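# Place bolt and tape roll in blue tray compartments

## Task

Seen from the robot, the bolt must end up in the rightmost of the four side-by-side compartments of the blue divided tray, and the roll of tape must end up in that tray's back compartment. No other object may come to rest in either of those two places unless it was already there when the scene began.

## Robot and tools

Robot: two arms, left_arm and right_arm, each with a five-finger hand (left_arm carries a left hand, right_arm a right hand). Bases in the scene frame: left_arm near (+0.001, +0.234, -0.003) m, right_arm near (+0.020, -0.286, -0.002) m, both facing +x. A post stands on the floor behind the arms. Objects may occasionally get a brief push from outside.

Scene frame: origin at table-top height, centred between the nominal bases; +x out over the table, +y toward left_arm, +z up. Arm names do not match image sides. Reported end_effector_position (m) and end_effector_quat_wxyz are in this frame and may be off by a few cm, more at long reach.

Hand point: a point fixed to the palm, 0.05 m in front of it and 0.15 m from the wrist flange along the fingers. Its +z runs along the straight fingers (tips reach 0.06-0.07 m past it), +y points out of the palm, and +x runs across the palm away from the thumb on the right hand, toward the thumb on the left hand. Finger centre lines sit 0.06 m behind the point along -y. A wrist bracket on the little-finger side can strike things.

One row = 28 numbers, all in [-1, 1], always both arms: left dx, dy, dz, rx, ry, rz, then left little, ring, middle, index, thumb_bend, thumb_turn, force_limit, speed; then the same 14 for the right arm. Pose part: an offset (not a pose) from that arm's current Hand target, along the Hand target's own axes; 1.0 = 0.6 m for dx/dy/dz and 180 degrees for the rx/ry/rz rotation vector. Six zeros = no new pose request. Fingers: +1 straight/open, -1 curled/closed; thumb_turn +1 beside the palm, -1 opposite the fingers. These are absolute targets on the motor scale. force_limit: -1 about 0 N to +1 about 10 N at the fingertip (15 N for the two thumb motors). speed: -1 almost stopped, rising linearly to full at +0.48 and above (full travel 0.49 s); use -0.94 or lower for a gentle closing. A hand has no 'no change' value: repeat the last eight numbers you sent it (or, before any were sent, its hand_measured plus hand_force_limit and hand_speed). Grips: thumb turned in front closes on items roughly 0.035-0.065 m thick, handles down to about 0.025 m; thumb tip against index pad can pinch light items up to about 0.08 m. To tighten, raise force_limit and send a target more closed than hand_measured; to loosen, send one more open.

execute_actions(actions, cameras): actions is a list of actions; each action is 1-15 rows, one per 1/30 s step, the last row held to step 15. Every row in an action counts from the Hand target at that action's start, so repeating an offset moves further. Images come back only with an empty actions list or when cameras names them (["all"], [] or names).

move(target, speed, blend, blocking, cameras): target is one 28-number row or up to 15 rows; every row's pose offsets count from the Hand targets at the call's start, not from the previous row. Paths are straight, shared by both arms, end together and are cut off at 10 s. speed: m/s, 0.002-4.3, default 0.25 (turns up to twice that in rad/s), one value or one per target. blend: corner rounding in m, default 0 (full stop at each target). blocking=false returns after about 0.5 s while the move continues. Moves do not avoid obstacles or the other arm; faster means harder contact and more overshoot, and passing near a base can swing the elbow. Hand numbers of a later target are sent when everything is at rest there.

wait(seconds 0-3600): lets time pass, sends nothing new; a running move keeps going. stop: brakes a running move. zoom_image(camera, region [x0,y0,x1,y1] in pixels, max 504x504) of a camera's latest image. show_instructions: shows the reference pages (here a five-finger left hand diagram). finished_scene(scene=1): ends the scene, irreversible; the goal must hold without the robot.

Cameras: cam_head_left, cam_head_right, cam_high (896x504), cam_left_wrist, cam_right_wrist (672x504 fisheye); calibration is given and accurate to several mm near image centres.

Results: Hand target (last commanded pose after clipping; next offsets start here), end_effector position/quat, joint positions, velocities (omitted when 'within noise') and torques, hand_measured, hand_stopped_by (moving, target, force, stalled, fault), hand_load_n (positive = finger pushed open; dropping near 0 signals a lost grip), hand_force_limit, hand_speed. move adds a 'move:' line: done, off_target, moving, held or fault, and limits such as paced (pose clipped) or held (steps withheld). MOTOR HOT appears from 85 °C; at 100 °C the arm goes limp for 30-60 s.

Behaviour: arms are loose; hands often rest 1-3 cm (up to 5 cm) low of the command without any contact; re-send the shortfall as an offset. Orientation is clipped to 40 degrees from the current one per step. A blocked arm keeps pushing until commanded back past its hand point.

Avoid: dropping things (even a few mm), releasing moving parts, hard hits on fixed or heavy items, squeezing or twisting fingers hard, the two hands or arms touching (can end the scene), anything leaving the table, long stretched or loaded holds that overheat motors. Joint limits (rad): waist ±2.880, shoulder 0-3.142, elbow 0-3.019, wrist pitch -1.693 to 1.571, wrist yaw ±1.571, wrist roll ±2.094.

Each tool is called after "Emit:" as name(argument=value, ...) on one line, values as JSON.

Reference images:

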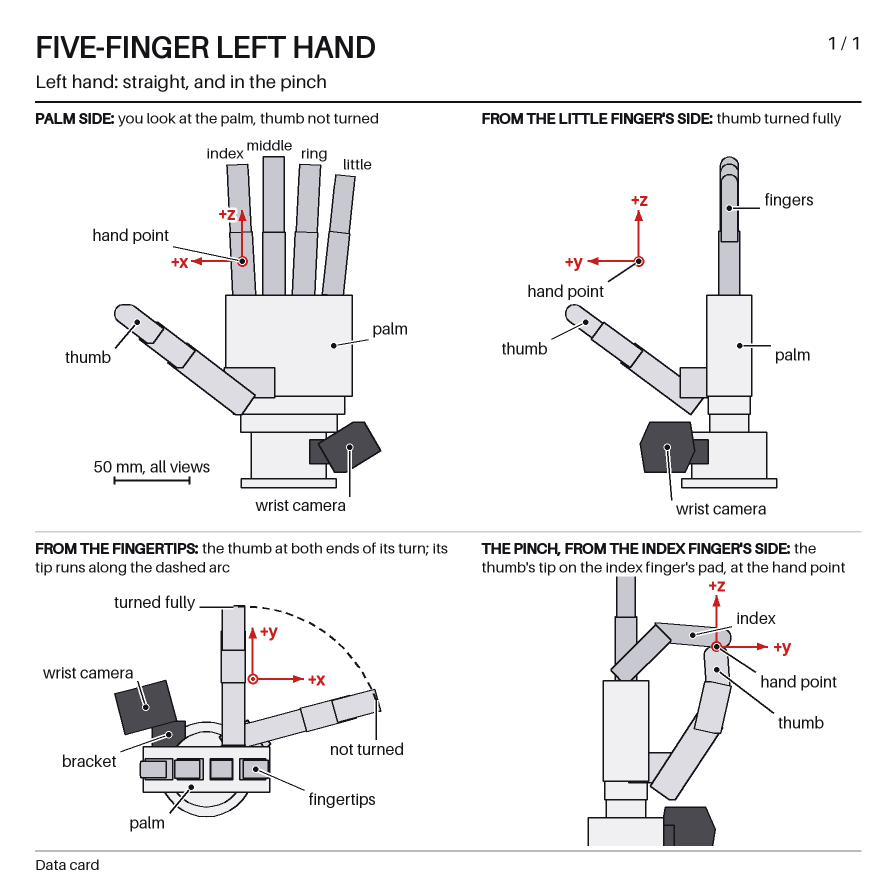

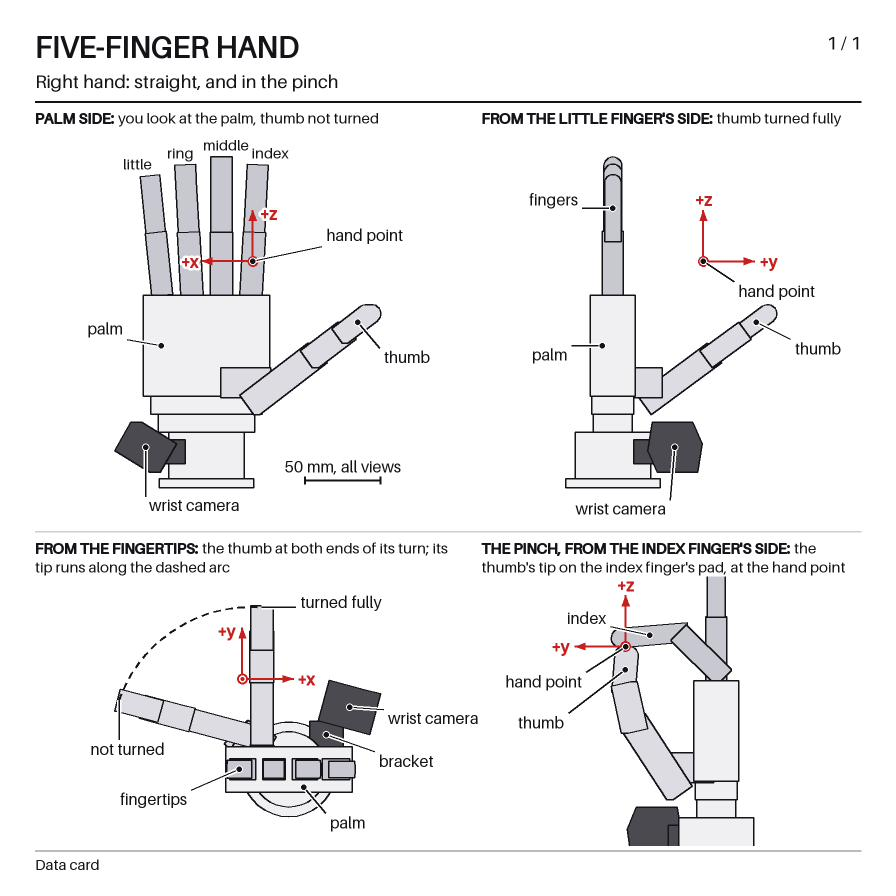

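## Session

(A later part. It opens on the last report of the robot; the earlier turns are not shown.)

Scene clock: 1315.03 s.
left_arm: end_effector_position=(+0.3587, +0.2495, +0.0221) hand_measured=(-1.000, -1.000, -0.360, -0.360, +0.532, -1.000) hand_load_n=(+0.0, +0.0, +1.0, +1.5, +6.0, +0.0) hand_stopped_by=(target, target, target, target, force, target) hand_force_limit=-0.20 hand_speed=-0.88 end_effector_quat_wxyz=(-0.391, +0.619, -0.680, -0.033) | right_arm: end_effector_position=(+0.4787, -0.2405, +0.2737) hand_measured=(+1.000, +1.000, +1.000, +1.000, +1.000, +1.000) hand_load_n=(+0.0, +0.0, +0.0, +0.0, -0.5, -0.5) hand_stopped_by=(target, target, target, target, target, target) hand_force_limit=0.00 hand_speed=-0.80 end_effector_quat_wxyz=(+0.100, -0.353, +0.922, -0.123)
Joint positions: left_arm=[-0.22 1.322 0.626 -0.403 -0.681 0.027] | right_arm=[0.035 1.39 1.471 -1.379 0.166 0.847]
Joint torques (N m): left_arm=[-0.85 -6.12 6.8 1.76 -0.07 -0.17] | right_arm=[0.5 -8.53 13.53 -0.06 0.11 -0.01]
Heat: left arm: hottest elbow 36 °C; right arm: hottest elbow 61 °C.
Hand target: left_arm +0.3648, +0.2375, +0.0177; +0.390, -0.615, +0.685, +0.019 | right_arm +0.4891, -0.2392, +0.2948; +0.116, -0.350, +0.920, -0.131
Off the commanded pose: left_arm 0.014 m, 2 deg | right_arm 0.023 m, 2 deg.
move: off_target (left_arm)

Emit:
move(target=[0.0069,-0.0020,-0.0042,0,0,0,-1,-1,-0.36,-0.36,0.15,-1,-0.2,-0.88,0,0,0,0,0,0,1,1,1,1,1,1,0,-0.8], speed=0.03, cameras=["cam_left_wrist"])

Emit:
zoom_image(camera="cam_left_wrist", region=[160, 130, 460, 380])

Scene clock: 1320.50 s.
left_arm: end_effector_position=(+0.3588, +0.2459, +0.0218) hand_measured=(-1.000, -1.000, -0.360, -0.360, +0.532, -1.000) hand_load_n=(+0.0, +0.0, +0.5, +1.5, +6.0, +0.0) hand_stopped_by=(target, target, target, target, force, target) hand_force_limit=-0.20 hand_speed=-0.88 end_effector_quat_wxyz=(-0.394, +0.616, -0.681, -0.033) | right_arm: end_effector_position=(+0.4787, -0.2405, +0.2737) hand_measured=(+1.000, +1.000, +1.000, +1.000, +1.000, +1.000) hand_load_n=(+0.5, +0.0, +0.0, +0.0, +0.0, -0.5) hand_stopped_by=(target, target, target, target, target, target) hand_force_limit=0.00 hand_speed=-0.80 end_effector_quat_wxyz=(+0.100, -0.353, +0.922, -0.123)
Joint positions: left_arm=[-0.234 1.325 0.626 -0.403 -0.69 0.021] | right_arm=[0.035 1.39 1.471 -1.379 0.166 0.847]
Joint torques (N m): left_arm=[-0.79 -5.95 7.24 1.32 -0.02 -0.28] | right_arm=[0.5 -8.53 13.52 -0.05 0.12 -0.01]
Heat: left arm: hottest elbow 36 °C; right arm: hottest elbow 61 °C.
Hand target: left_arm +0.3648, +0.2325, +0.0177; +0.390, -0.615, +0.685, +0.019 | right_arm +0.4891, -0.2392, +0.2948; +0.116, -0.350, +0.920, -0.131
Off the commanded pose: left_arm 0.015 m, 2 deg | right_arm 0.023 m, 2 deg.
move: off_target (left_arm)
cam_left_wrist: T_world_to_cam=[[0.88578, -0.40472, 0.22715, -0.21486], [-0.36839, -0.91082, -0.18625, 0.36002], [0.28227, 0.0813, -0.95588, 0.01365]] pos_world=[0.3191, 0.23985, 0.12891]

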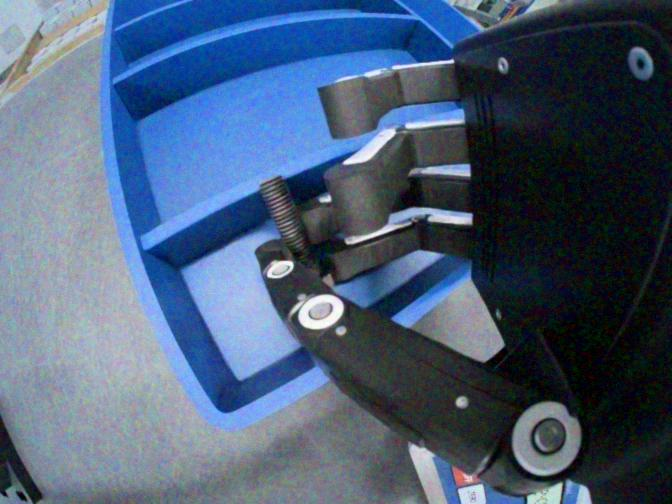

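Scaled by 1.680 from the camera's image (finer frame: 960x720).

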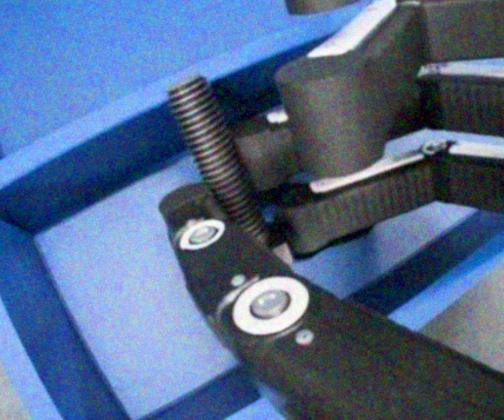

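Emit:
wait(seconds=0.1, cameras=["cam_high", "cam_head_left"])

Emit:
zoom_image(camera="cam_high", region=[190, 160, 410, 330])

Scene clock: 1332.53 s.
left_arm: end_effector_position=(+0.3588, +0.2459, +0.0218) hand_measured=(-1.000, -1.000, -0.360, -0.360, +0.532, -1.000) hand_load_n=(+0.0, +0.5, +1.0, +2.0, +6.5, +0.0) hand_stopped_by=(target, target, target, target, force, target) hand_force_limit=-0.20 hand_speed=-0.88 end_effector_quat_wxyz=(-0.394, +0.616, -0.681, -0.033) | right_arm: end_effector_position=(+0.4787, -0.2405, +0.2737) hand_measured=(+1.000, +1.000, +1.000, +1.000, +1.000, +1.000) hand_load_n=(+0.0, +0.0, +0.0, +0.0, +0.0, +0.0) hand_stopped_by=(target, target, target, target, target, target) hand_force_limit=0.00 hand_speed=-0.80 end_effector_quat_wxyz=(+0.100, -0.353, +0.922, -0.123)
Joint positions: left_arm=[-0.234 1.325 0.626 -0.403 -0.69 0.021] | right_arm=[0.035 1.39 1.471 -1.379 0.166 0.847]
Joint torques (N m): left_arm=[-0.67 -6.12 7.2 1.29 -0.01 -0.28] | right_arm=[0.5 -8.53 13.53 -0.05 0.12 -0.02]
Heat: left arm: hottest elbow 36 °C; right arm: hottest elbow 61 °C.
Hand target: left_arm +0.3648, +0.2325, +0.0177; +0.390, -0.615, +0.685, +0.019 | right_arm +0.4891, -0.2392, +0.2948; +0.116, -0.350, +0.920, -0.131
Off the commanded pose: left_arm 0.015 m, 2 deg | right_arm 0.023 m, 2 deg.
wait: 0.10 s; at rest from the start
Images, in order (width x height): cam_head_left 896x504, cam_high 896x504.

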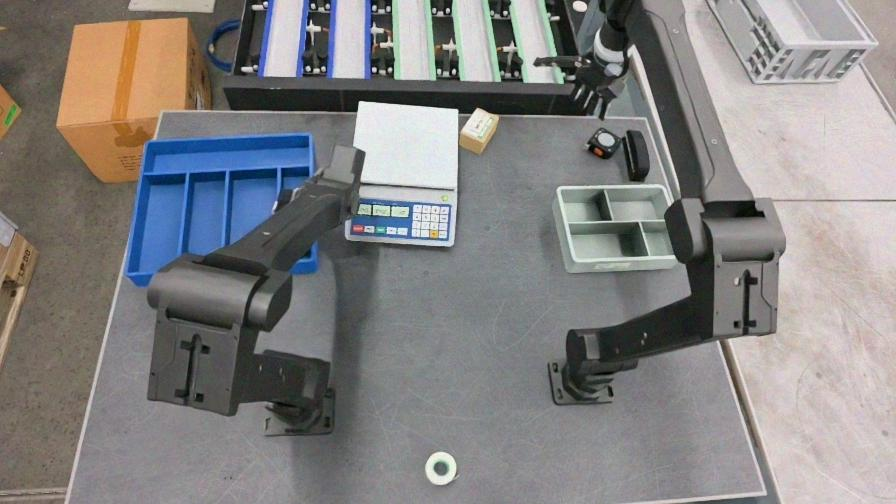

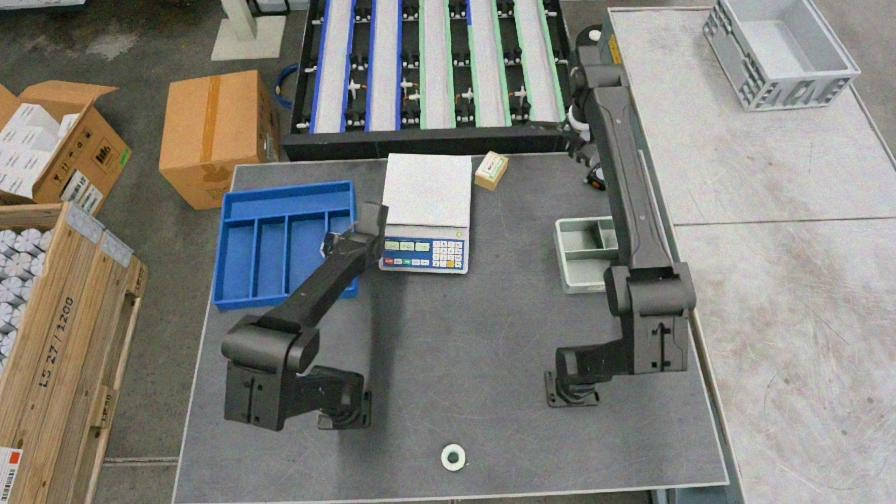

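Scaled by 2.291 from the camera's image (finer frame: 1280x720).

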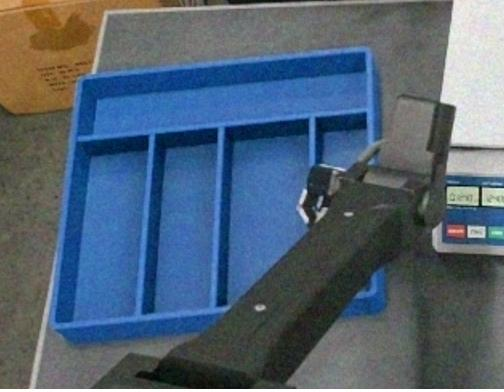

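Emit:
wait(seconds=0.1, cameras=["cam_left_wrist"])

Emit:
zoom_image(camera="cam_left_wrist", region=[240, 165, 360, 285])

Scene clock: 1392.17 s.
left_arm: end_effector_position=(+0.3588, +0.2459, +0.0218) hand_measured=(-1.000, -1.000, -0.360, -0.360, +0.532, -1.000) hand_load_n=(+0.0, +0.0, +0.5, +2.0, +6.0, +0.0) hand_stopped_by=(target, target, target, target, force, target) hand_force_limit=-0.20 hand_speed=-0.88 end_effector_quat_wxyz=(-0.394, +0.616, -0.681, -0.033) | right_arm: end_effector_position=(+0.4787, -0.2405, +0.2737) hand_measured=(+1.000, +1.000, +1.000, +1.000, +1.000, +1.000) hand_load_n=(+0.0, +0.0, +0.0, +0.0, +0.0, +0.0) hand_stopped_by=(target, target, target, target, target, target) hand_force_limit=0.00 hand_speed=-0.80 end_effector_quat_wxyz=(+0.100, -0.353, +0.922, -0.123)
Joint positions: left_arm=[-0.234 1.325 0.626 -0.403 -0.69 0.021] | right_arm=[0.035 1.39 1.471 -1.379 0.166 0.847]
Joint torques (N m): left_arm=[-0.62 -6.07 7.24 1.33 0 -0.28] | right_arm=[0.5 -8.59 13.53 -0.05 0.12 -0.02]
Heat: left arm: hottest elbow 36 °C; right arm: hottest elbow 62 °C.
Hand target: left_arm +0.3648, +0.2325, +0.0177; +0.390, -0.615, +0.685, +0.019 | right_arm +0.4891, -0.2392, +0.2948; +0.116, -0.350, +0.920, -0.131
Off the commanded pose: left_arm 0.015 m, 2 deg | right_arm 0.023 m, 2 deg.
wait: 0.10 s; at rest from the start
cam_left_wrist: T_world_to_cam=[[0.88578, -0.40472, 0.22715, -0.21486], [-0.36839, -0.91082, -0.18625, 0.36002], [0.28227, 0.0813, -0.95588, 0.01365]] pos_world=[0.3191, 0.23985, 0.12891]

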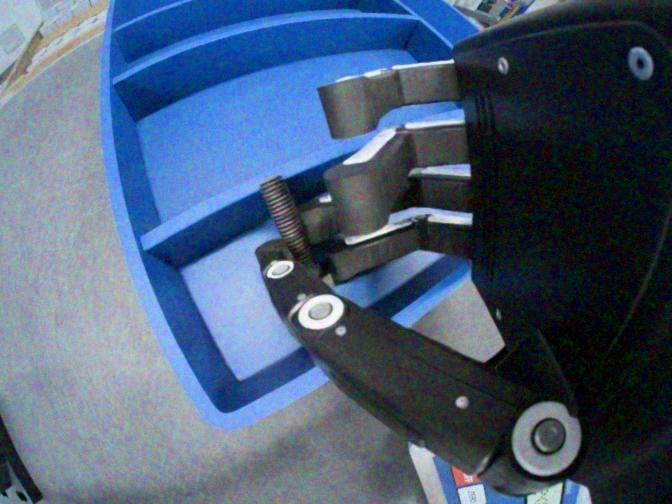

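Scaled by 4.200 from the camera's image (finer frame: 960x720).

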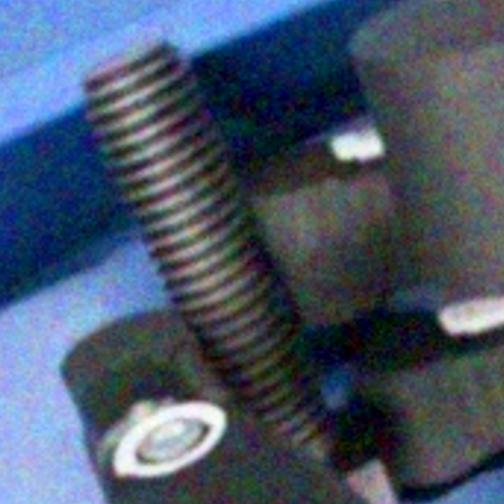

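Emit:
move(target=[-0.0181,-0.0070,-0.0097,0,0,0,-1,-1,-0.36,-0.36,0.15,-1,-0.2,-0.88,0,0,0,0,0,0,1,1,1,1,1,1,0,-0.8], speed=0.03, cameras=["cam_left_wrist"])

Emit:
zoom_image(camera="cam_left_wrist", region=[160, 130, 460, 380])

Scene clock: 1420.27 s.
left_arm: end_effector_position=(+0.3589, +0.2456, +0.0222) hand_measured=(-1.000, -1.000, -0.360, -0.360, +0.532, -1.000) hand_load_n=(+0.0, +0.0, +0.5, +2.0, +6.0, +0.0) hand_stopped_by=(target, target, target, target, force, target) hand_force_limit=-0.20 hand_speed=-0.88 end_effector_quat_wxyz=(-0.394, +0.616, -0.681, -0.032) | right_arm: end_effector_position=(+0.4787, -0.2405, +0.2737) hand_measured=(+1.000, +1.000, +1.000, +1.000, +1.000, +1.000) hand_load_n=(+0.0, +0.0, +0.0, +0.0, +0.5, +0.0) hand_stopped_by=(target, target, target, target, target, target) hand_force_limit=0.00 hand_speed=-0.80 end_effector_quat_wxyz=(+0.100, -0.353, +0.922, -0.123)
Joint positions: left_arm=[-0.234 1.324 0.626 -0.403 -0.689 0.021] | right_arm=[0.035 1.39 1.471 -1.379 0.166 0.847]
Joint torques (N m): left_arm=[0.5 -8.64 8.09 0.02 0.19 -0.11] | right_arm=[0.56 -8.53 13.53 -0.06 0.12 -0.01]
Heat: left arm: hottest elbow 36 °C; right arm: hottest elbow 62 °C.
Hand target: left_arm +0.3648, +0.2375, +0.0297; +0.390, -0.615, +0.685, +0.019 | right_arm +0.4891, -0.2392, +0.2948; +0.116, -0.350, +0.920, -0.131
Off the commanded pose: left_arm 0.012 m, 2 deg | right_arm 0.023 m, 2 deg.
move: off_target (left_arm)
cam_left_wrist: T_world_to_cam=[[0.88524, -0.40496, 0.2288, -0.21495], [-0.36884, -0.91087, -0.18514, 0.36], [0.28338, 0.0795, -0.95571, 0.014]] pos_world=[0.3191, 0.23975, 0.12921]

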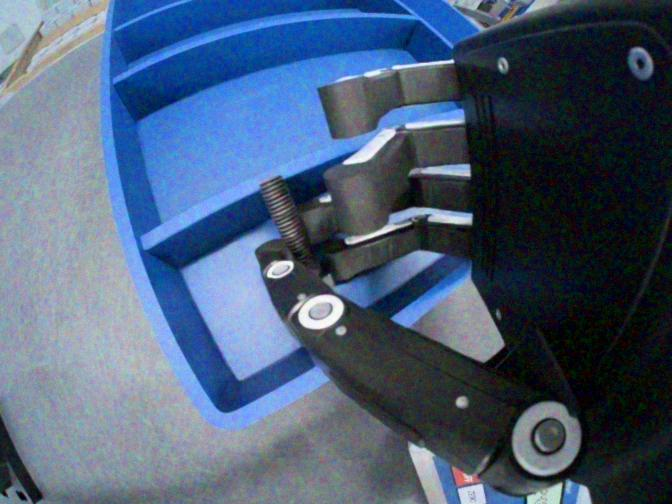

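Scaled by 1.680 from the camera's image (finer frame: 960x720).

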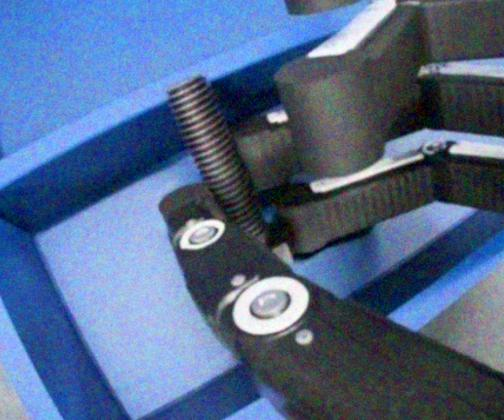

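Emit:
move(target=[-0.0131,-0.0107,-0.0173,0,0,0,-1,-1,-0.36,-0.36,0.15,-1,-0.2,-0.88,0,0,0,0,0,0,1,1,1,1,1,1,0,-0.8], speed=0.03, cameras=["cam_left_wrist"])

Emit:
zoom_image(camera="cam_left_wrist", region=[160, 130, 460, 380])

Scene clock: 1426.27 s.
left_arm: end_effector_position=(+0.3479, +0.2446, +0.0242) hand_measured=(-1.000, -1.000, -0.360, -0.360, +0.532, -1.000) hand_load_n=(+0.0, +0.0, +1.0, +1.5, +6.0, +0.0) hand_stopped_by=(target, target, target, target, force, target) hand_force_limit=-0.20 hand_speed=-0.88 end_effector_quat_wxyz=(+0.378, -0.614, +0.692, +0.038) | right_arm: end_effector_position=(+0.4787, -0.2405, +0.2737) hand_measured=(+1.000, +1.000, +1.000, +1.000, +1.000, +1.000) hand_load_n=(+0.0, +0.0, +0.0, +0.0, +0.0, -0.5) hand_stopped_by=(target, target, target, target, target, target) hand_force_limit=0.00 hand_speed=-0.80 end_effector_quat_wxyz=(+0.100, -0.353, +0.922, -0.123)
Joint positions: left_arm=[-0.234 1.302 0.626 -0.458 -0.667 0.021] | right_arm=[0.035 1.39 1.471 -1.379 0.166 0.847]
Joint torques (N m): left_arm=[0.5 -9.23 9.73 0.1 -0.19 -0.12] | right_arm=[0.5 -8.53 13.55 -0.05 0.11 -0.01]
Heat: left arm: hottest elbow 37 °C; right arm: hottest elbow 62 °C.
Hand target: left_arm +0.3645, +0.2372, +0.0442; +0.390, -0.615, +0.685, +0.019 | right_arm +0.4891, -0.2392, +0.2948; +0.116, -0.350, +0.920, -0.131
Off the commanded pose: left_arm 0.027 m, 3 deg | right_arm 0.023 m, 2 deg.
move: off_target (left_arm)
cam_left_wrist: T_world_to_cam=[[0.88942, -0.41111, 0.19979, -0.20535], [-0.3839, -0.90911, -0.16166, 0.35969], [0.2481, 0.06708, -0.96641, 0.03466]] pos_world=[0.31213, 0.24025, 0.13267]

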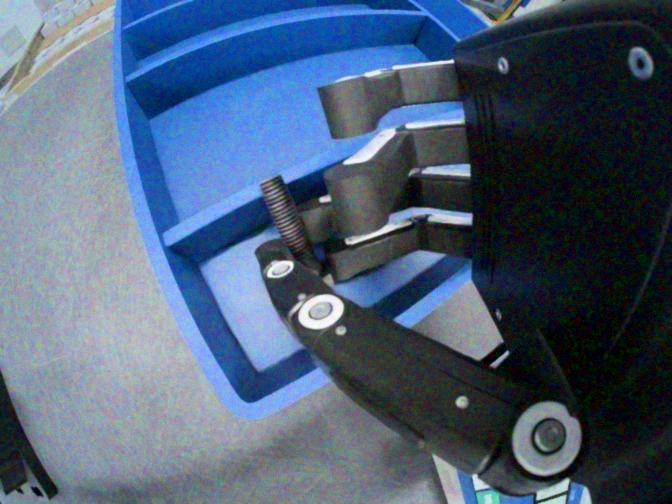

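Scaled by 1.680 from the camera's image (finer frame: 960x720).

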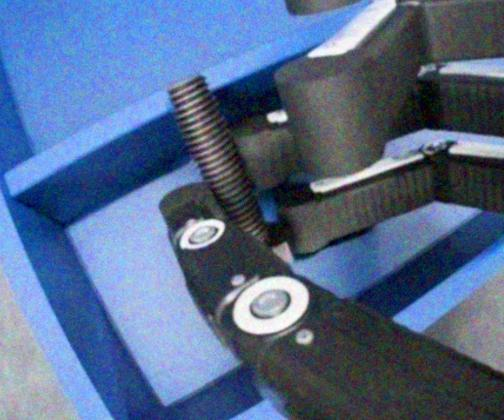

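Emit:
move(target=[-0.0098,-0.0107,-0.0139,0,0,0,-1,-1,-0.36,-0.36,0.15,-1,-0.2,-0.88,0,0,0,0,0,0,1,1,1,1,1,1,0,-0.8], speed=0.03, cameras=["cam_left_wrist"])

Scene clock: 1433.83 s.
left_arm: end_effector_position=(+0.3401, +0.2466, +0.0289) hand_measured=(-1.000, -1.000, -0.360, -0.360, +0.532, -1.000) hand_load_n=(+0.0, +0.0, +1.0, +1.5, +6.0, +0.0) hand_stopped_by=(target, target, target, target, force, target) hand_force_limit=-0.20 hand_speed=-0.88 end_effector_quat_wxyz=(+0.373, -0.613, +0.695, +0.046) | right_arm: end_effector_position=(+0.4787, -0.2405, +0.2737) hand_measured=(+1.000, +1.000, +1.000, +1.000, +1.000, +1.000) hand_load_n=(+0.0, +0.0, +0.0, +0.0, +0.0, +0.0) hand_stopped_by=(target, target, target, target, target, target) hand_force_limit=0.00 hand_speed=-0.80 end_effector_quat_wxyz=(+0.100, -0.353, +0.922, -0.123)
Joint positions: left_arm=[-0.234 1.281 0.626 -0.499 -0.667 0.021] | right_arm=[0.035 1.39 1.471 -1.379 0.166 0.847]
Joint torques (N m): left_arm=[0.09 -9.05 11.33 -0.01 -0.21 -0.14] | right_arm=[0.5 -8.47 13.52 -0.05 0.12 -0.01]
Heat: left arm: hottest elbow 37 °C; right arm: hottest elbow 62 °C.
Hand target: left_arm +0.3654, +0.2363, +0.0562; +0.390, -0.615, +0.685, +0.019 | right_arm +0.4891, -0.2392, +0.2948; +0.116, -0.350, +0.920, -0.131
Off the commanded pose: left_arm 0.039 m, 4 deg | right_arm 0.023 m, 2 deg.
move: off_target (left_arm)
cam_left_wrist: T_world_to_cam=[[0.89313, -0.41201, 0.18049, -0.19892], [-0.38695, -0.90834, -0.1587, 0.36004], [0.22934, 0.0719, -0.97069, 0.04637]] pos_world=[0.30634, 0.24175, 0.13806]

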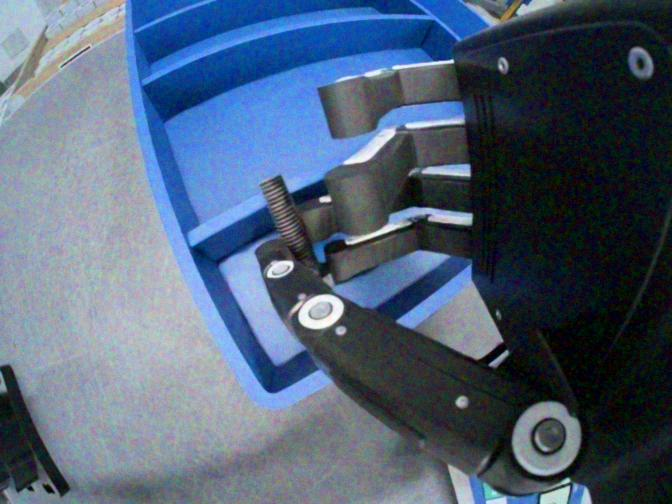

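Emit:
move(target=[-0.0033,-0.0185,-0.0072,0,0,0,-1,-1,-0.36,-0.36,0.15,-1,-0.2,-0.88,0,0,0,0,0,0,1,1,1,1,1,1,0,-0.8], speed=0.03, cameras=["cam_left_wrist"])

Scene clock: 1441.13 s.
left_arm: end_effector_position=(+0.3497, +0.2442, +0.0405) hand_measured=(-1.000, -1.000, -0.360, -0.360, +0.532, -1.000) hand_load_n=(+0.0, +0.0, +1.5, +1.5, +6.0, +0.0) hand_stopped_by=(target, target, target, target, force, target) hand_force_limit=-0.20 hand_speed=-0.88 end_effector_quat_wxyz=(+0.374, -0.613, +0.694, +0.044) | right_arm: end_effector_position=(+0.4787, -0.2405, +0.2737) hand_measured=(+1.000, +1.000, +1.000, +1.000, +1.000, +1.000) hand_load_n=(+0.0, +0.0, +0.0, +0.0, +0.0, +0.0) hand_stopped_by=(target, target, target, target, target, target) hand_force_limit=0.00 hand_speed=-0.80 end_effector_quat_wxyz=(+0.100, -0.353, +0.922, -0.123)
Joint positions: left_arm=[-0.234 1.281 0.663 -0.53 -0.667 0.021] | right_arm=[0.035 1.39 1.471 -1.379 0.166 0.847]
Joint torques (N m): left_arm=[-0.03 -8.59 11.33 0.13 -0.26 -0.18] | right_arm=[0.44 -8.53 13.53 -0.03 0.11 -0.02]
Heat: left arm: hottest elbow 38 °C; right arm: hottest elbow 62 °C.
Hand target: left_arm +0.3726, +0.2331, +0.0653; +0.390, -0.615, +0.685, +0.019 | right_arm +0.4891, -0.2392, +0.2948; +0.116, -0.350, +0.920, -0.131
Off the commanded pose: left_arm 0.036 m, 4 deg | right_arm 0.023 m, 2 deg.
move: off_target (left_arm)
cam_left_wrist: T_world_to_cam=[[0.89202, -0.41172, 0.18649, -0.21049], [-0.38599, -0.90859, -0.15962, 0.3631], [0.23517, 0.0704, -0.9694, 0.0539]] pos_world=[0.31524, 0.23945, 0.14946]

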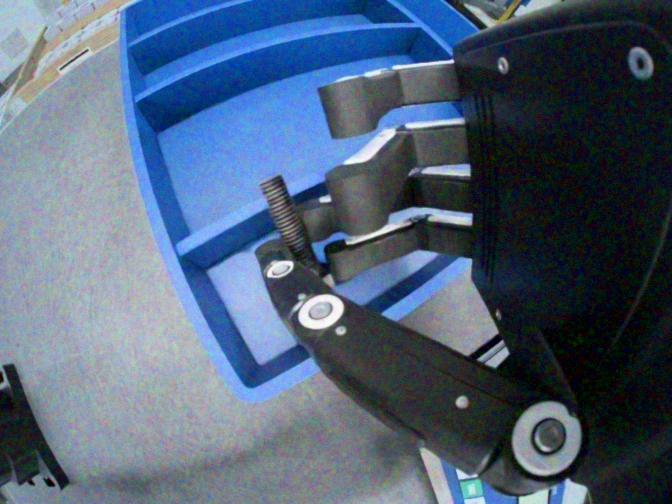

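Emit:
zoom_image(camera="cam_left_wrist", region=[160, 200, 360, 400])

Scaled by 2.520 from the camera's image (finer frame: 960x720).

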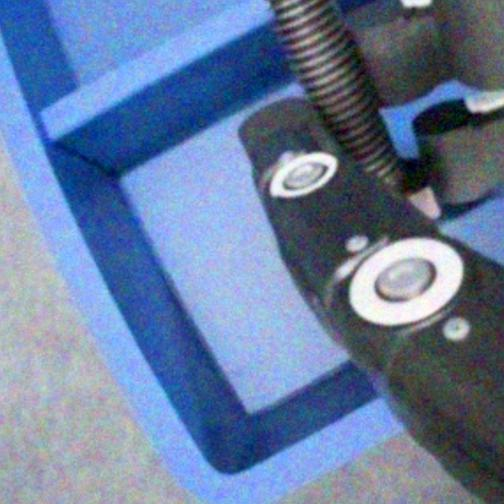

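Emit:
move(target=[0.0138,-0.0041,-0.0084,0,0,0,-1,-1,-0.36,-0.36,0.15,-1,-0.2,-0.88,0,0,0,0,0,0,1,1,1,1,1,1,0,-0.8], speed=0.03)

Scene clock: 1459.30 s.
left_arm: end_effector_position=(+0.3502, +0.2330, +0.0432) hand_measured=(-1.000, -1.000, -0.360, -0.360, +0.532, -1.000) hand_load_n=(+0.0, +0.0, +1.0, +2.0, +6.0, +0.0) hand_stopped_by=(target, target, target, target, force, target) hand_force_limit=-0.20 hand_speed=-0.88 end_effector_quat_wxyz=(+0.374, -0.610, +0.697, +0.039) | right_arm: end_effector_position=(+0.4787, -0.2405, +0.2737) hand_measured=(+1.000, +1.000, +1.000, +1.000, +1.000, +1.000) hand_load_n=(+0.0, +0.0, +0.0, +0.0, +0.0, +0.0) hand_stopped_by=(target, target, target, target, target, target) hand_force_limit=0.00 hand_speed=-0.80 end_effector_quat_wxyz=(+0.100, -0.353, +0.922, -0.123)
Joint positions: left_arm=[-0.264 1.281 0.674 -0.551 -0.672 -0.003] | right_arm=[0.035 1.39 1.471 -1.379 0.166 0.847]
Joint torques (N m): left_arm=[-0.03 -7.77 11.44 0.09 -0.56 -0.28] | right_arm=[0.5 -8.53 13.53 -0.03 0.12 -0.02]
Heat: left arm: hottest elbow 38 °C; right arm: hottest elbow 62 °C.
Hand target: left_arm +0.3726, +0.2231, +0.0653; +0.390, -0.615, +0.685, +0.019 | right_arm +0.4891, -0.2392, +0.2948; +0.116, -0.350, +0.920, -0.131
Off the commanded pose: left_arm 0.033 m, 3 deg | right_arm 0.023 m, 2 deg.
move: off_target (left_arm)

Emit:
move(target=[0.0024,0.0353,0.0310,0,0,0,-1,-1,-0.36,-0.36,0.15,-1,-0.2,-0.88,0,0,0,0,0,0,1,1,1,1,1,1,0,-0.8], speed=0.04, cameras=["cam_left_wrist"])

Emit:
zoom_image(camera="cam_left_wrist", region=[160, 200, 360, 400])

Scene clock: 1468.50 s.
left_arm: end_effector_position=(+0.3554, +0.2326, +0.0398) hand_measured=(-1.000, -1.000, -0.360, -0.360, +0.532, -1.000) hand_load_n=(+0.0, +0.0, +1.0, +2.0, +6.0, +0.0) hand_stopped_by=(target, target, target, target, force, target) hand_force_limit=-0.20 hand_speed=-0.88 end_effector_quat_wxyz=(+0.382, -0.615, +0.690, +0.025) | right_arm: end_effector_position=(+0.4787, -0.2405, +0.2737) hand_measured=(+1.000, +1.000, +1.000, +1.000, +1.000, +1.000) hand_load_n=(+0.0, +0.0, +0.0, +0.0, +0.0, +0.0) hand_stopped_by=(target, target, target, target, target, target) hand_force_limit=0.00 hand_speed=-0.80 end_effector_quat_wxyz=(+0.100, -0.353, +0.922, -0.123)
Joint positions: left_arm=[-0.26 1.281 0.658 -0.501 -0.669 -0.003] | right_arm=[0.035 1.39 1.471 -1.379 0.166 0.847]
Joint torques (N m): left_arm=[1.08 -6.89 7.3 2.1 -0.17 0.08] | right_arm=[0.5 -8.59 13.52 -0.05 0.12 -0.01]
Heat: left arm: hottest elbow 38 °C; right arm: hottest elbow 62 °C.
Hand target: left_arm +0.3640, +0.2364, +0.0420; +0.390, -0.615, +0.685, +0.019 | right_arm +0.4891, -0.2392, +0.2948; +0.116, -0.350, +0.920, -0.131
Off the commanded pose: left_arm 0.010 m, 1 deg | right_arm 0.023 m, 2 deg.
move: done
cam_left_wrist: T_world_to_cam=[[0.88119, -0.41529, 0.22591, -0.21717], [-0.38738, -0.90819, -0.15849, 0.35502], [0.27099, 0.05214, -0.96117, 0.04387]] pos_world=[0.31701, 0.22995, 0.14749]

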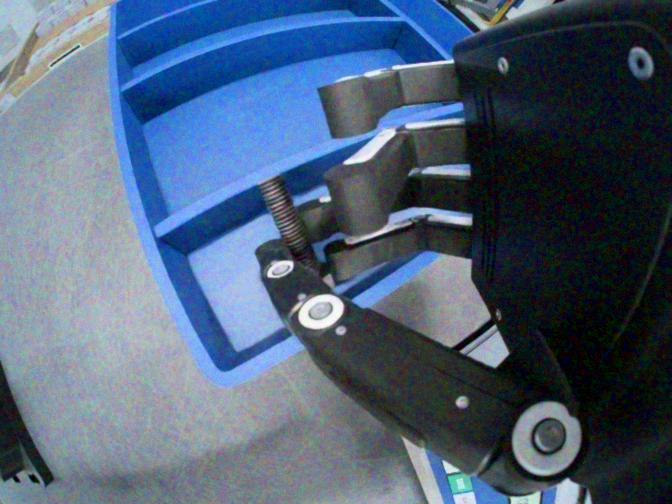

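Scaled by 2.520 from the camera's image (finer frame: 960x720).

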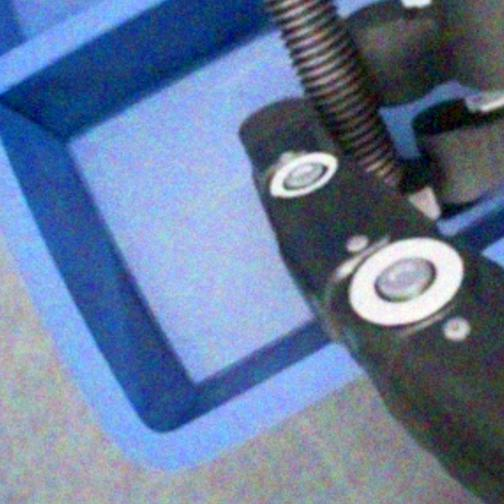

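Emit:
move(target=[0.0126,0.0148,0.0233,0,0,0,-1,-1,-0.36,-0.36,0.15,-1,-0.2,-0.88,0,0,0,0,0,0,1,1,1,1,1,1,0,-0.8], speed=0.03, cameras=["cam_left_wrist"])

Emit:
zoom_image(camera="cam_left_wrist", region=[160, 160, 400, 400])

Scene clock: 1478.40 s.
left_arm: end_effector_position=(+0.3569, +0.2411, +0.0243) hand_measured=(-1.000, -1.000, -0.360, -0.360, +0.532, -1.000) hand_load_n=(+0.0, +0.0, +1.0, +1.5, +6.0, +0.0) hand_stopped_by=(target, target, target, target, force, target) hand_force_limit=-0.20 hand_speed=-0.88 end_effector_quat_wxyz=(-0.384, +0.624, -0.680, -0.025) | right_arm: end_effector_position=(+0.4787, -0.2405, +0.2737) hand_measured=(+1.000, +1.000, +1.000, +1.000, +1.000, +1.000) hand_load_n=(+0.0, +0.0, +0.0, +0.0, +0.0, +0.0) hand_stopped_by=(target, target, target, target, target, target) hand_force_limit=0.00 hand_speed=-0.80 end_effector_quat_wxyz=(+0.100, -0.353, +0.922, -0.123)
Joint positions: left_arm=[-0.234 1.311 0.632 -0.432 -0.667 -0.003] | right_arm=[0.035 1.39 1.471 -1.379 0.166 0.847]
Joint torques (N m): left_arm=[0.85 -6.71 6.83 2.18 -0.12 0.15] | right_arm=[0.5 -8.53 13.53 -0.06 0.12 -0.01]
Heat: left arm: hottest elbow 38 °C; right arm: hottest elbow 62 °C.
Hand target: left_arm +0.3640, +0.2394, +0.0240; -0.390, +0.615, -0.685, -0.019 | right_arm +0.4891, -0.2392, +0.2948; +0.116, -0.350, +0.920, -0.131
Off the commanded pose: left_arm 0.007 m, 2 deg | right_arm 0.023 m, 2 deg.
move: done
cam_left_wrist: T_world_to_cam=[[0.88875, -0.39184, 0.2379, -0.22008], [-0.36244, -0.9184, -0.15866, 0.35456], [0.28065, 0.05478, -0.95824, 0.02389]] pos_world=[0.3174, 0.23808, 0.1315]

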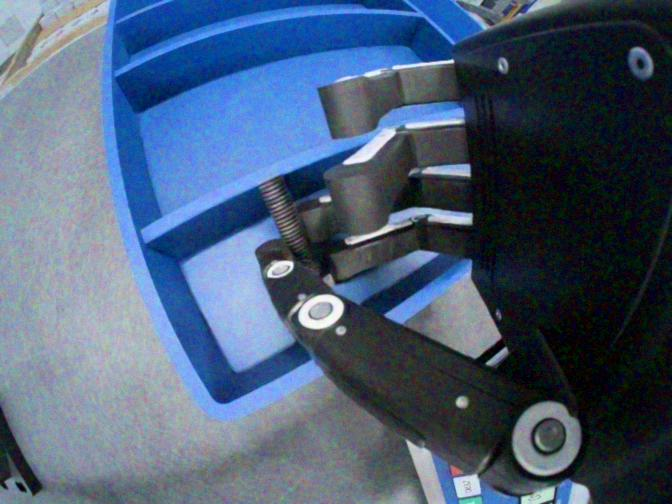

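Scaled by 2.100 from the camera's image (finer frame: 960x720).

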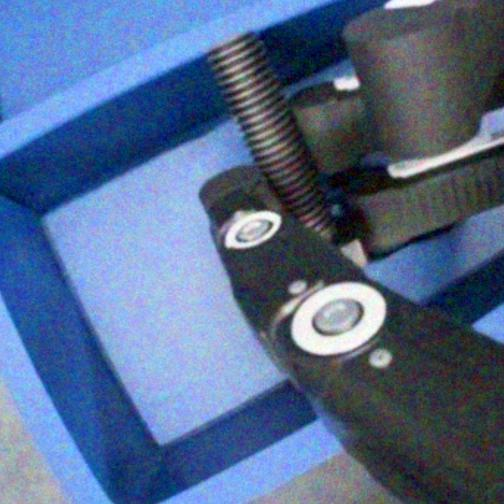

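Emit:
move(target=[0.0105,-0.0052,-0.0099,0,0,0,-1,-1,-0.36,-0.36,0.15,-1,-0.2,-0.88,0,0,0,0,0,0,1,1,1,1,1,1,0,-0.8], speed=0.03)

Scene clock: 1489.13 s.
left_arm: end_effector_position=(+0.3567, +0.2393, +0.0239) hand_measured=(-1.000, -1.000, -0.360, -0.360, +0.532, -1.000) hand_load_n=(+0.0, +0.0, +1.0, +1.5, +6.0, +0.0) hand_stopped_by=(target, target, target, target, force, target) hand_force_limit=-0.20 hand_speed=-0.88 end_effector_quat_wxyz=(-0.386, +0.621, -0.682, -0.027) | right_arm: end_effector_position=(+0.4787, -0.2405, +0.2737) hand_measured=(+1.000, +1.000, +1.000, +1.000, +1.000, +1.000) hand_load_n=(+0.0, +0.0, +0.0, +0.0, +0.0, +0.0) hand_stopped_by=(target, target, target, target, target, target) hand_force_limit=0.00 hand_speed=-0.80 end_effector_quat_wxyz=(+0.100, -0.353, +0.922, -0.123)
Joint positions: left_arm=[-0.243 1.314 0.632 -0.432 -0.675 -0.003] | right_arm=[0.035 1.39 1.471 -1.379 0.166 0.847]
Joint torques (N m): left_arm=[-0.5 -6.71 7.79 1.07 -0.26 -0.12] | right_arm=[0.5 -8.53 13.52 -0.05 0.12 -0.01]
Heat: left arm: hottest elbow 38 °C; right arm: hottest elbow 62 °C.
Hand target: left_arm +0.3640, +0.2304, +0.0260; +0.390, -0.615, +0.685, +0.019 | right_arm +0.4891, -0.2392, +0.2948; +0.116, -0.350, +0.920, -0.131
Off the commanded pose: left_arm 0.012 m, 1 deg | right_arm 0.023 m, 2 deg.
move: off_target (left_arm)

Another small push in −y.

Emit:
move(target=[0.0055,-0.0016,-0.0034,0,0,0,-1,-1,-0.36,-0.36,0.15,-1,-0.2,-0.88,0,0,0,0,0,0,1,1,1,1,1,1,0,-0.8], speed=0.03, cameras=["cam_left_wrist"])

Emit:
zoom_image(camera="cam_left_wrist", region=[160, 160, 400, 400])

Scene clock: 1494.23 s.
left_arm: end_effector_position=(+0.3564, +0.2361, +0.0235) hand_measured=(-1.000, -1.000, -0.360, -0.360, +0.532, -1.000) hand_load_n=(+0.0, +0.0, +1.0, +1.5, +6.0, +0.0) hand_stopped_by=(target, target, target, target, force, target) hand_force_limit=-0.20 hand_speed=-0.88 end_effector_quat_wxyz=(+0.388, -0.616, +0.685, +0.027) | right_arm: end_effector_position=(+0.4787, -0.2405, +0.2737) hand_measured=(+1.000, +1.000, +1.000, +1.000, +1.000, +1.000) hand_load_n=(+0.0, -0.5, +0.0, +0.0, +0.0, +0.0) hand_stopped_by=(target, target, target, target, target, target) hand_force_limit=0.00 hand_speed=-0.80 end_effector_quat_wxyz=(+0.100, -0.353, +0.922, -0.123)
Joint positions: left_arm=[-0.255 1.317 0.632 -0.432 -0.681 -0.003] | right_arm=[0.035 1.39 1.471 -1.379 0.166 0.847]
Joint torques (N m): left_arm=[-0.56 -6.42 8.17 0.73 -0.2 -0.25] | right_arm=[0.5 -8.53 13.52 -0.05 0.12 -0.01]
Heat: left arm: hottest elbow 38 °C; right arm: hottest elbow 62 °C.
Hand target: left_arm +0.3640, +0.2264, +0.0261; +0.390, -0.615, +0.685, +0.019 | right_arm +0.4891, -0.2392, +0.2948; +0.116, -0.350, +0.920, -0.131
Off the commanded pose: left_arm 0.013 m, 1 deg | right_arm 0.023 m, 2 deg.
move: off_target (left_arm)
cam_left_wrist: T_world_to_cam=[[0.88324, -0.4086, 0.23006, -0.21531], [-0.37693, -0.91051, -0.17002, 0.35314], [0.27894, 0.06345, -0.95821, 0.02215]] pos_world=[0.3171, 0.23216, 0.1308]

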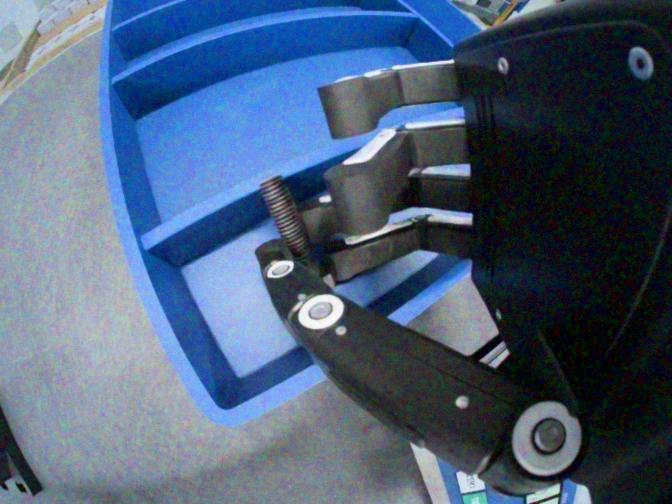

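Scaled by 2.100 from the camera's image (finer frame: 960x720).

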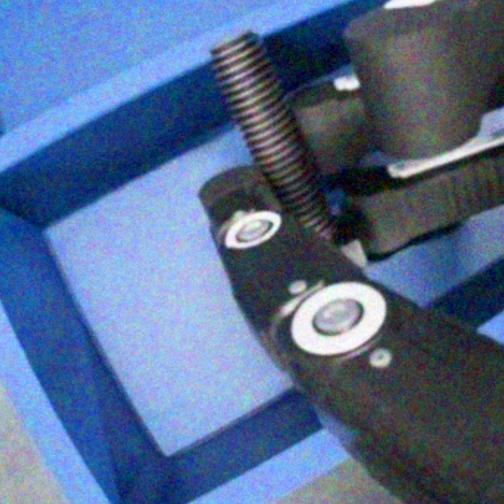

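Emit:
move(target=[-0.0272,-0.0403,-0.0382,0,0,0,-1,-1,-0.36,-0.36,0.15,-1,-0.2,-0.88,0,0,0,0,0,0,1,1,1,1,1,1,0,-0.8], speed=0.03)

Scene clock: 1521.40 s.
left_arm: end_effector_position=(+0.3488, +0.2352, +0.0367) hand_measured=(-1.000, -1.000, -0.360, -0.360, +0.532, -1.000) hand_load_n=(+0.0, +0.0, +1.0, +1.5, +6.0, +0.0) hand_stopped_by=(target, target, target, target, force, target) hand_force_limit=-0.20 hand_speed=-0.88 end_effector_quat_wxyz=(+0.374, -0.610, +0.697, +0.048) | right_arm: end_effector_position=(+0.4787, -0.2405, +0.2737) hand_measured=(+1.000, +1.000, +1.000, +1.000, +1.000, +1.000) hand_load_n=(+0.0, +0.0, +0.0, +0.0, +0.0, -0.5) hand_stopped_by=(target, target, target, target, target, target) hand_force_limit=0.00 hand_speed=-0.80 end_effector_quat_wxyz=(+0.100, -0.353, +0.922, -0.123)
Joint positions: left_arm=[-0.264 1.301 0.669 -0.542 -0.683 -0.005] | right_arm=[0.035 1.39 1.471 -1.379 0.166 0.847]
Joint torques (N m): left_arm=[-0.09 -9.35 11.21 0.09 -0.21 -0.28] | right_arm=[0.5 -8.53 13.55 -0.06 0.12 -0.01]
Heat: left arm: hottest elbow 38 °C; right arm: hottest elbow 63 °C.
Hand target: left_arm +0.3721, +0.2225, +0.0621; +0.390, -0.615, +0.685, +0.019 | right_arm +0.4891, -0.2392, +0.2948; +0.116, -0.350, +0.920, -0.131
Off the commanded pose: left_arm 0.037 m, 4 deg | right_arm 0.023 m, 2 deg.
move: off_target (left_arm)

Emit:
move(target=[0.0096,-0.0090,-0.0163,0,0,0,-1,-1,-0.36,-0.36,0.15,-1,-0.2,-0.88,0,0,0,0,0,0,1,1,1,1,1,1,0,-0.8], speed=0.03, cameras=["cam_left_wrist"])

Emit:
zoom_image(camera="cam_left_wrist", region=[160, 160, 400, 400])

Scene clock: 1529.17 s.
left_arm: end_effector_position=(+0.3483, +0.2254, +0.0419) hand_measured=(-1.000, -1.000, -0.360, -0.360, +0.532, -1.000) hand_load_n=(+0.0, +0.0, +1.0, +1.5, +6.0, +0.0) hand_stopped_by=(target, target, target, target, force, target) hand_force_limit=-0.20 hand_speed=-0.88 end_effector_quat_wxyz=(+0.372, -0.610, +0.698, +0.048) | right_arm: end_effector_position=(+0.4787, -0.2405, +0.2737) hand_measured=(+1.000, +1.000, +1.000, +1.000, +1.000, +1.000) hand_load_n=(+0.0, +0.0, +0.0, +0.0, +0.0, +0.0) hand_stopped_by=(target, target, target, target, target, target) hand_force_limit=0.00 hand_speed=-0.80 end_effector_quat_wxyz=(+0.100, -0.353, +0.922, -0.123)
Joint positions: left_arm=[-0.292 1.301 0.689 -0.587 -0.69 -0.04] | right_arm=[0.035 1.39 1.471 -1.379 0.166 0.847]
Joint torques (N m): left_arm=[-0.5 -9.23 11.43 0.03 -0.39 -0.29] | right_arm=[0.44 -8.53 13.55 -0.05 0.12 -0.02]
Heat: left arm: hottest elbow 38 °C; right arm: hottest elbow 63 °C.
Hand target: left_arm +0.3720, +0.2114, +0.0681; +0.390, -0.615, +0.685, +0.019 | right_arm +0.4891, -0.2392, +0.2948; +0.116, -0.350, +0.920, -0.131
Off the commanded pose: left_arm 0.038 m, 4 deg | right_arm 0.023 m, 2 deg.
move: off_target (left_arm)
cam_left_wrist: T_world_to_cam=[[0.89176, -0.41757, 0.17435, -0.21534], [-0.39261, -0.90555, -0.16073, 0.34742], [0.225, 0.07488, -0.97148, 0.05946]] pos_world=[0.31505, 0.22024, 0.15115]

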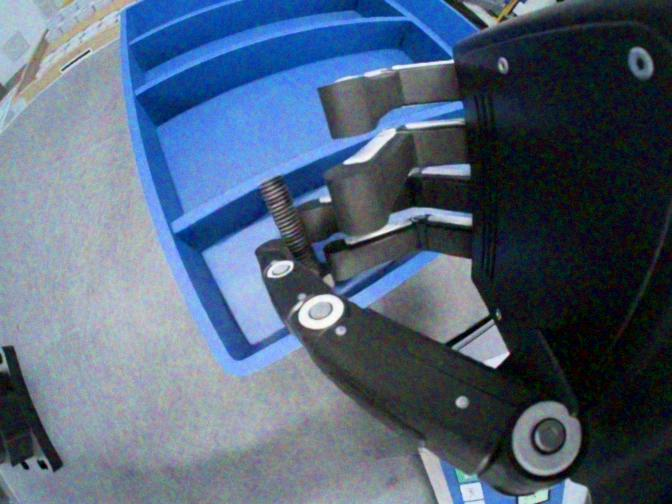

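Scaled by 2.100 from the camera's image (finer frame: 960x720).

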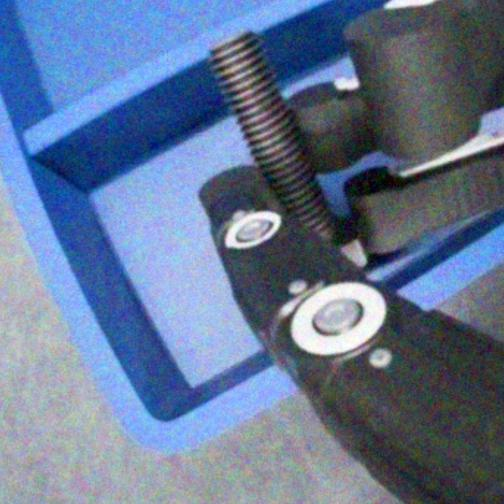

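Emit:
move(target=[-0.0142,0.0228,0.0205,-0.0559,-0.0453,-0.0694,-1,-1,-0.36,-0.36,0.15,-1,-0.2,-0.88,0,0,0,0,0,0,1,1,1,1,1,1,0,-0.8], speed=0.06, cameras=["cam_left_wrist"])

Emit:
zoom_image(camera="cam_left_wrist", region=[160, 160, 400, 400])

Scene clock: 1592.77 s.
left_arm: end_effector_position=(+0.3442, +0.2279, +0.0419) hand_measured=(-1.000, -1.000, -0.360, -0.360, +0.532, -1.000) hand_load_n=(+0.0, +0.0, +1.0, +1.5, +6.0, +0.0) hand_stopped_by=(target, target, target, target, force, target) hand_force_limit=-0.20 hand_speed=-0.88 end_effector_quat_wxyz=(-0.371, +0.703, -0.599, -0.092) | right_arm: end_effector_position=(+0.4787, -0.2405, +0.2737) hand_measured=(+1.000, +1.000, +1.000, +1.000, +1.000, +1.000) hand_load_n=(+0.0, +0.0, +0.0, +0.0, +0.0, +0.0) hand_stopped_by=(target, target, target, target, target, target) hand_force_limit=0.00 hand_speed=-0.80 end_effector_quat_wxyz=(+0.100, -0.353, +0.922, -0.123)
Joint positions: left_arm=[-0.289 1.386 0.781 -0.811 -0.772 -0.402] | right_arm=[0.035 1.39 1.471 -1.379 0.166 0.847]
Joint torques (N m): left_arm=[1.2 -8.18 10.96 -0.4 -0.64 -0.27] | right_arm=[0.5 -8.47 13.53 -0.05 0.12 -0.01]
Heat: left arm: hottest elbow 40 °C; right arm: hottest elbow 63 °C.
Hand target: left_arm +0.3661, +0.2280, +0.0581; -0.382, +0.714, -0.581, -0.080 | right_arm +0.4891, -0.2392, +0.2948; +0.116, -0.350, +0.920, -0.131
Off the commanded pose: left_arm 0.027 m, 3 deg | right_arm 0.023 m, 2 deg.
move: off_target (left_arm)
cam_left_wrist: T_world_to_cam=[[0.9681, -0.1519, 0.19929, -0.29854], [-0.11922, -0.97875, -0.16685, 0.271], [0.2204, 0.13777, -0.96563, 0.04718]] pos_world=[0.31093, 0.21339, 0.15028]

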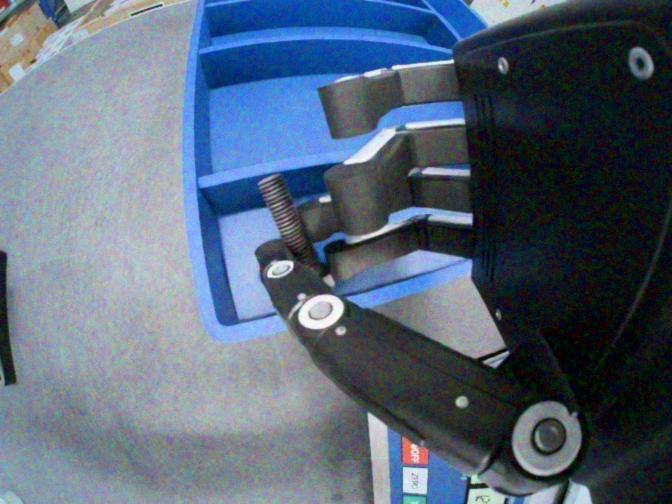

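Scaled by 2.100 from the camera's image (finer frame: 960x720).

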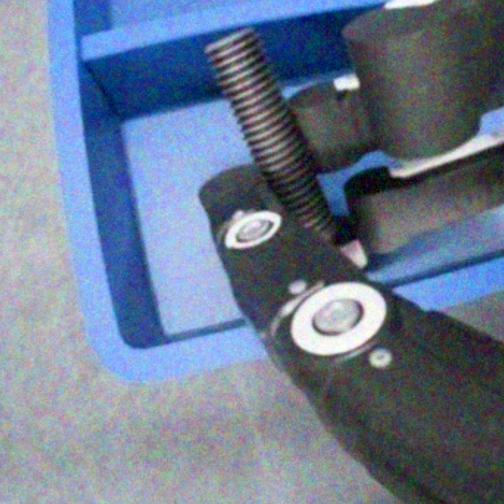

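Emit:
move(target=[0.0151,0.0253,0.0338,0,0,0,-1,-1,-0.36,-0.36,0.15,-1,-0.2,-0.88,0,0,0,0,0,0,1,1,1,1,1,1,0,-0.8], speed=0.04, cameras=["cam_left_wrist"])

Emit:
zoom_image(camera="cam_left_wrist", region=[160, 160, 400, 400])

Scene clock: 1618.43 s.
left_arm: end_effector_position=(+0.3533, +0.2289, +0.0317) hand_measured=(-1.000, -1.000, -0.360, -0.360, +0.532, -1.000) hand_load_n=(+0.0, +0.0, +1.0, +1.5, +6.0, +0.0) hand_stopped_by=(target, target, target, target, force, target) hand_force_limit=-0.20 hand_speed=-0.88 end_effector_quat_wxyz=(-0.373, +0.708, -0.593, -0.087) | right_arm: end_effector_position=(+0.4787, -0.2405, +0.2737) hand_measured=(+1.000, +1.000, +1.000, +1.000, +1.000, +1.000) hand_load_n=(+0.0, +0.0, +0.0, +0.0, +0.0, +0.0) hand_stopped_by=(target, target, target, target, target, target) hand_force_limit=0.00 hand_speed=-0.80 end_effector_quat_wxyz=(+0.100, -0.353, +0.922, -0.123)
Joint positions: left_arm=[-0.278 1.419 0.781 -0.762 -0.772 -0.402] | right_arm=[0.035 1.39 1.471 -1.379 0.166 0.847]
Joint torques (N m): left_arm=[1.26 -8.35 6.82 1.42 -0.57 -0.13] | right_arm=[0.5 -8.53 13.53 -0.05 0.11 -0.01]
Heat: left arm: hottest elbow 39 °C; right arm: hottest elbow 64 °C.
Hand target: left_arm +0.3621, +0.2335, +0.0321; -0.382, +0.714, -0.581, -0.080 | right_arm +0.4891, -0.2392, +0.2948; +0.116, -0.350, +0.920, -0.131
Off the commanded pose: left_arm 0.010 m, 2 deg | right_arm 0.023 m, 2 deg.
move: done
cam_left_wrist: T_world_to_cam=[[0.96633, -0.14048, 0.21556, -0.30778], [-0.10604, -0.98078, -0.1638, 0.26694], [0.23443, 0.13543, -0.96266, 0.03077]] pos_world=[0.31851, 0.21441, 0.13969]

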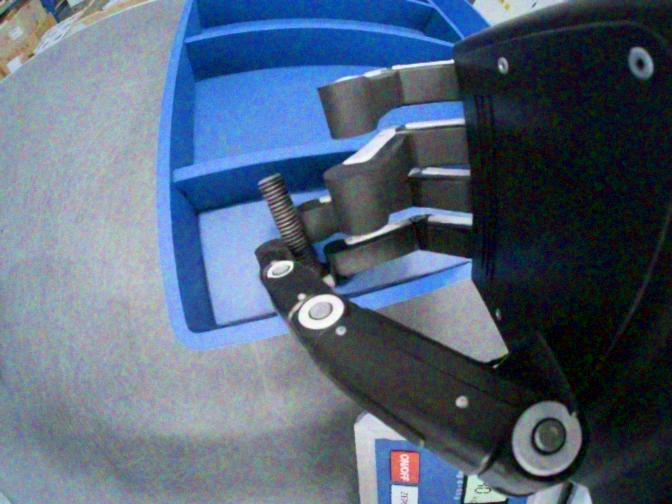

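Scaled by 2.100 from the camera's image (finer frame: 960x720).

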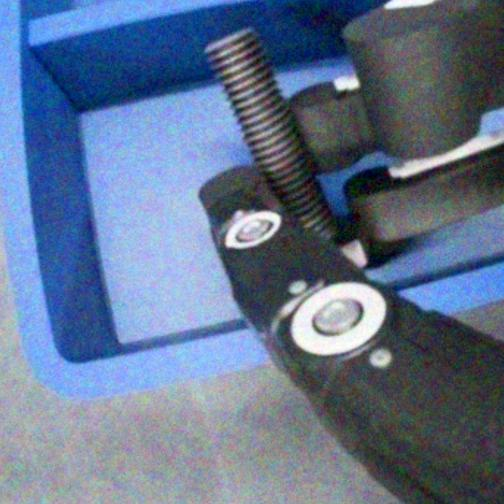

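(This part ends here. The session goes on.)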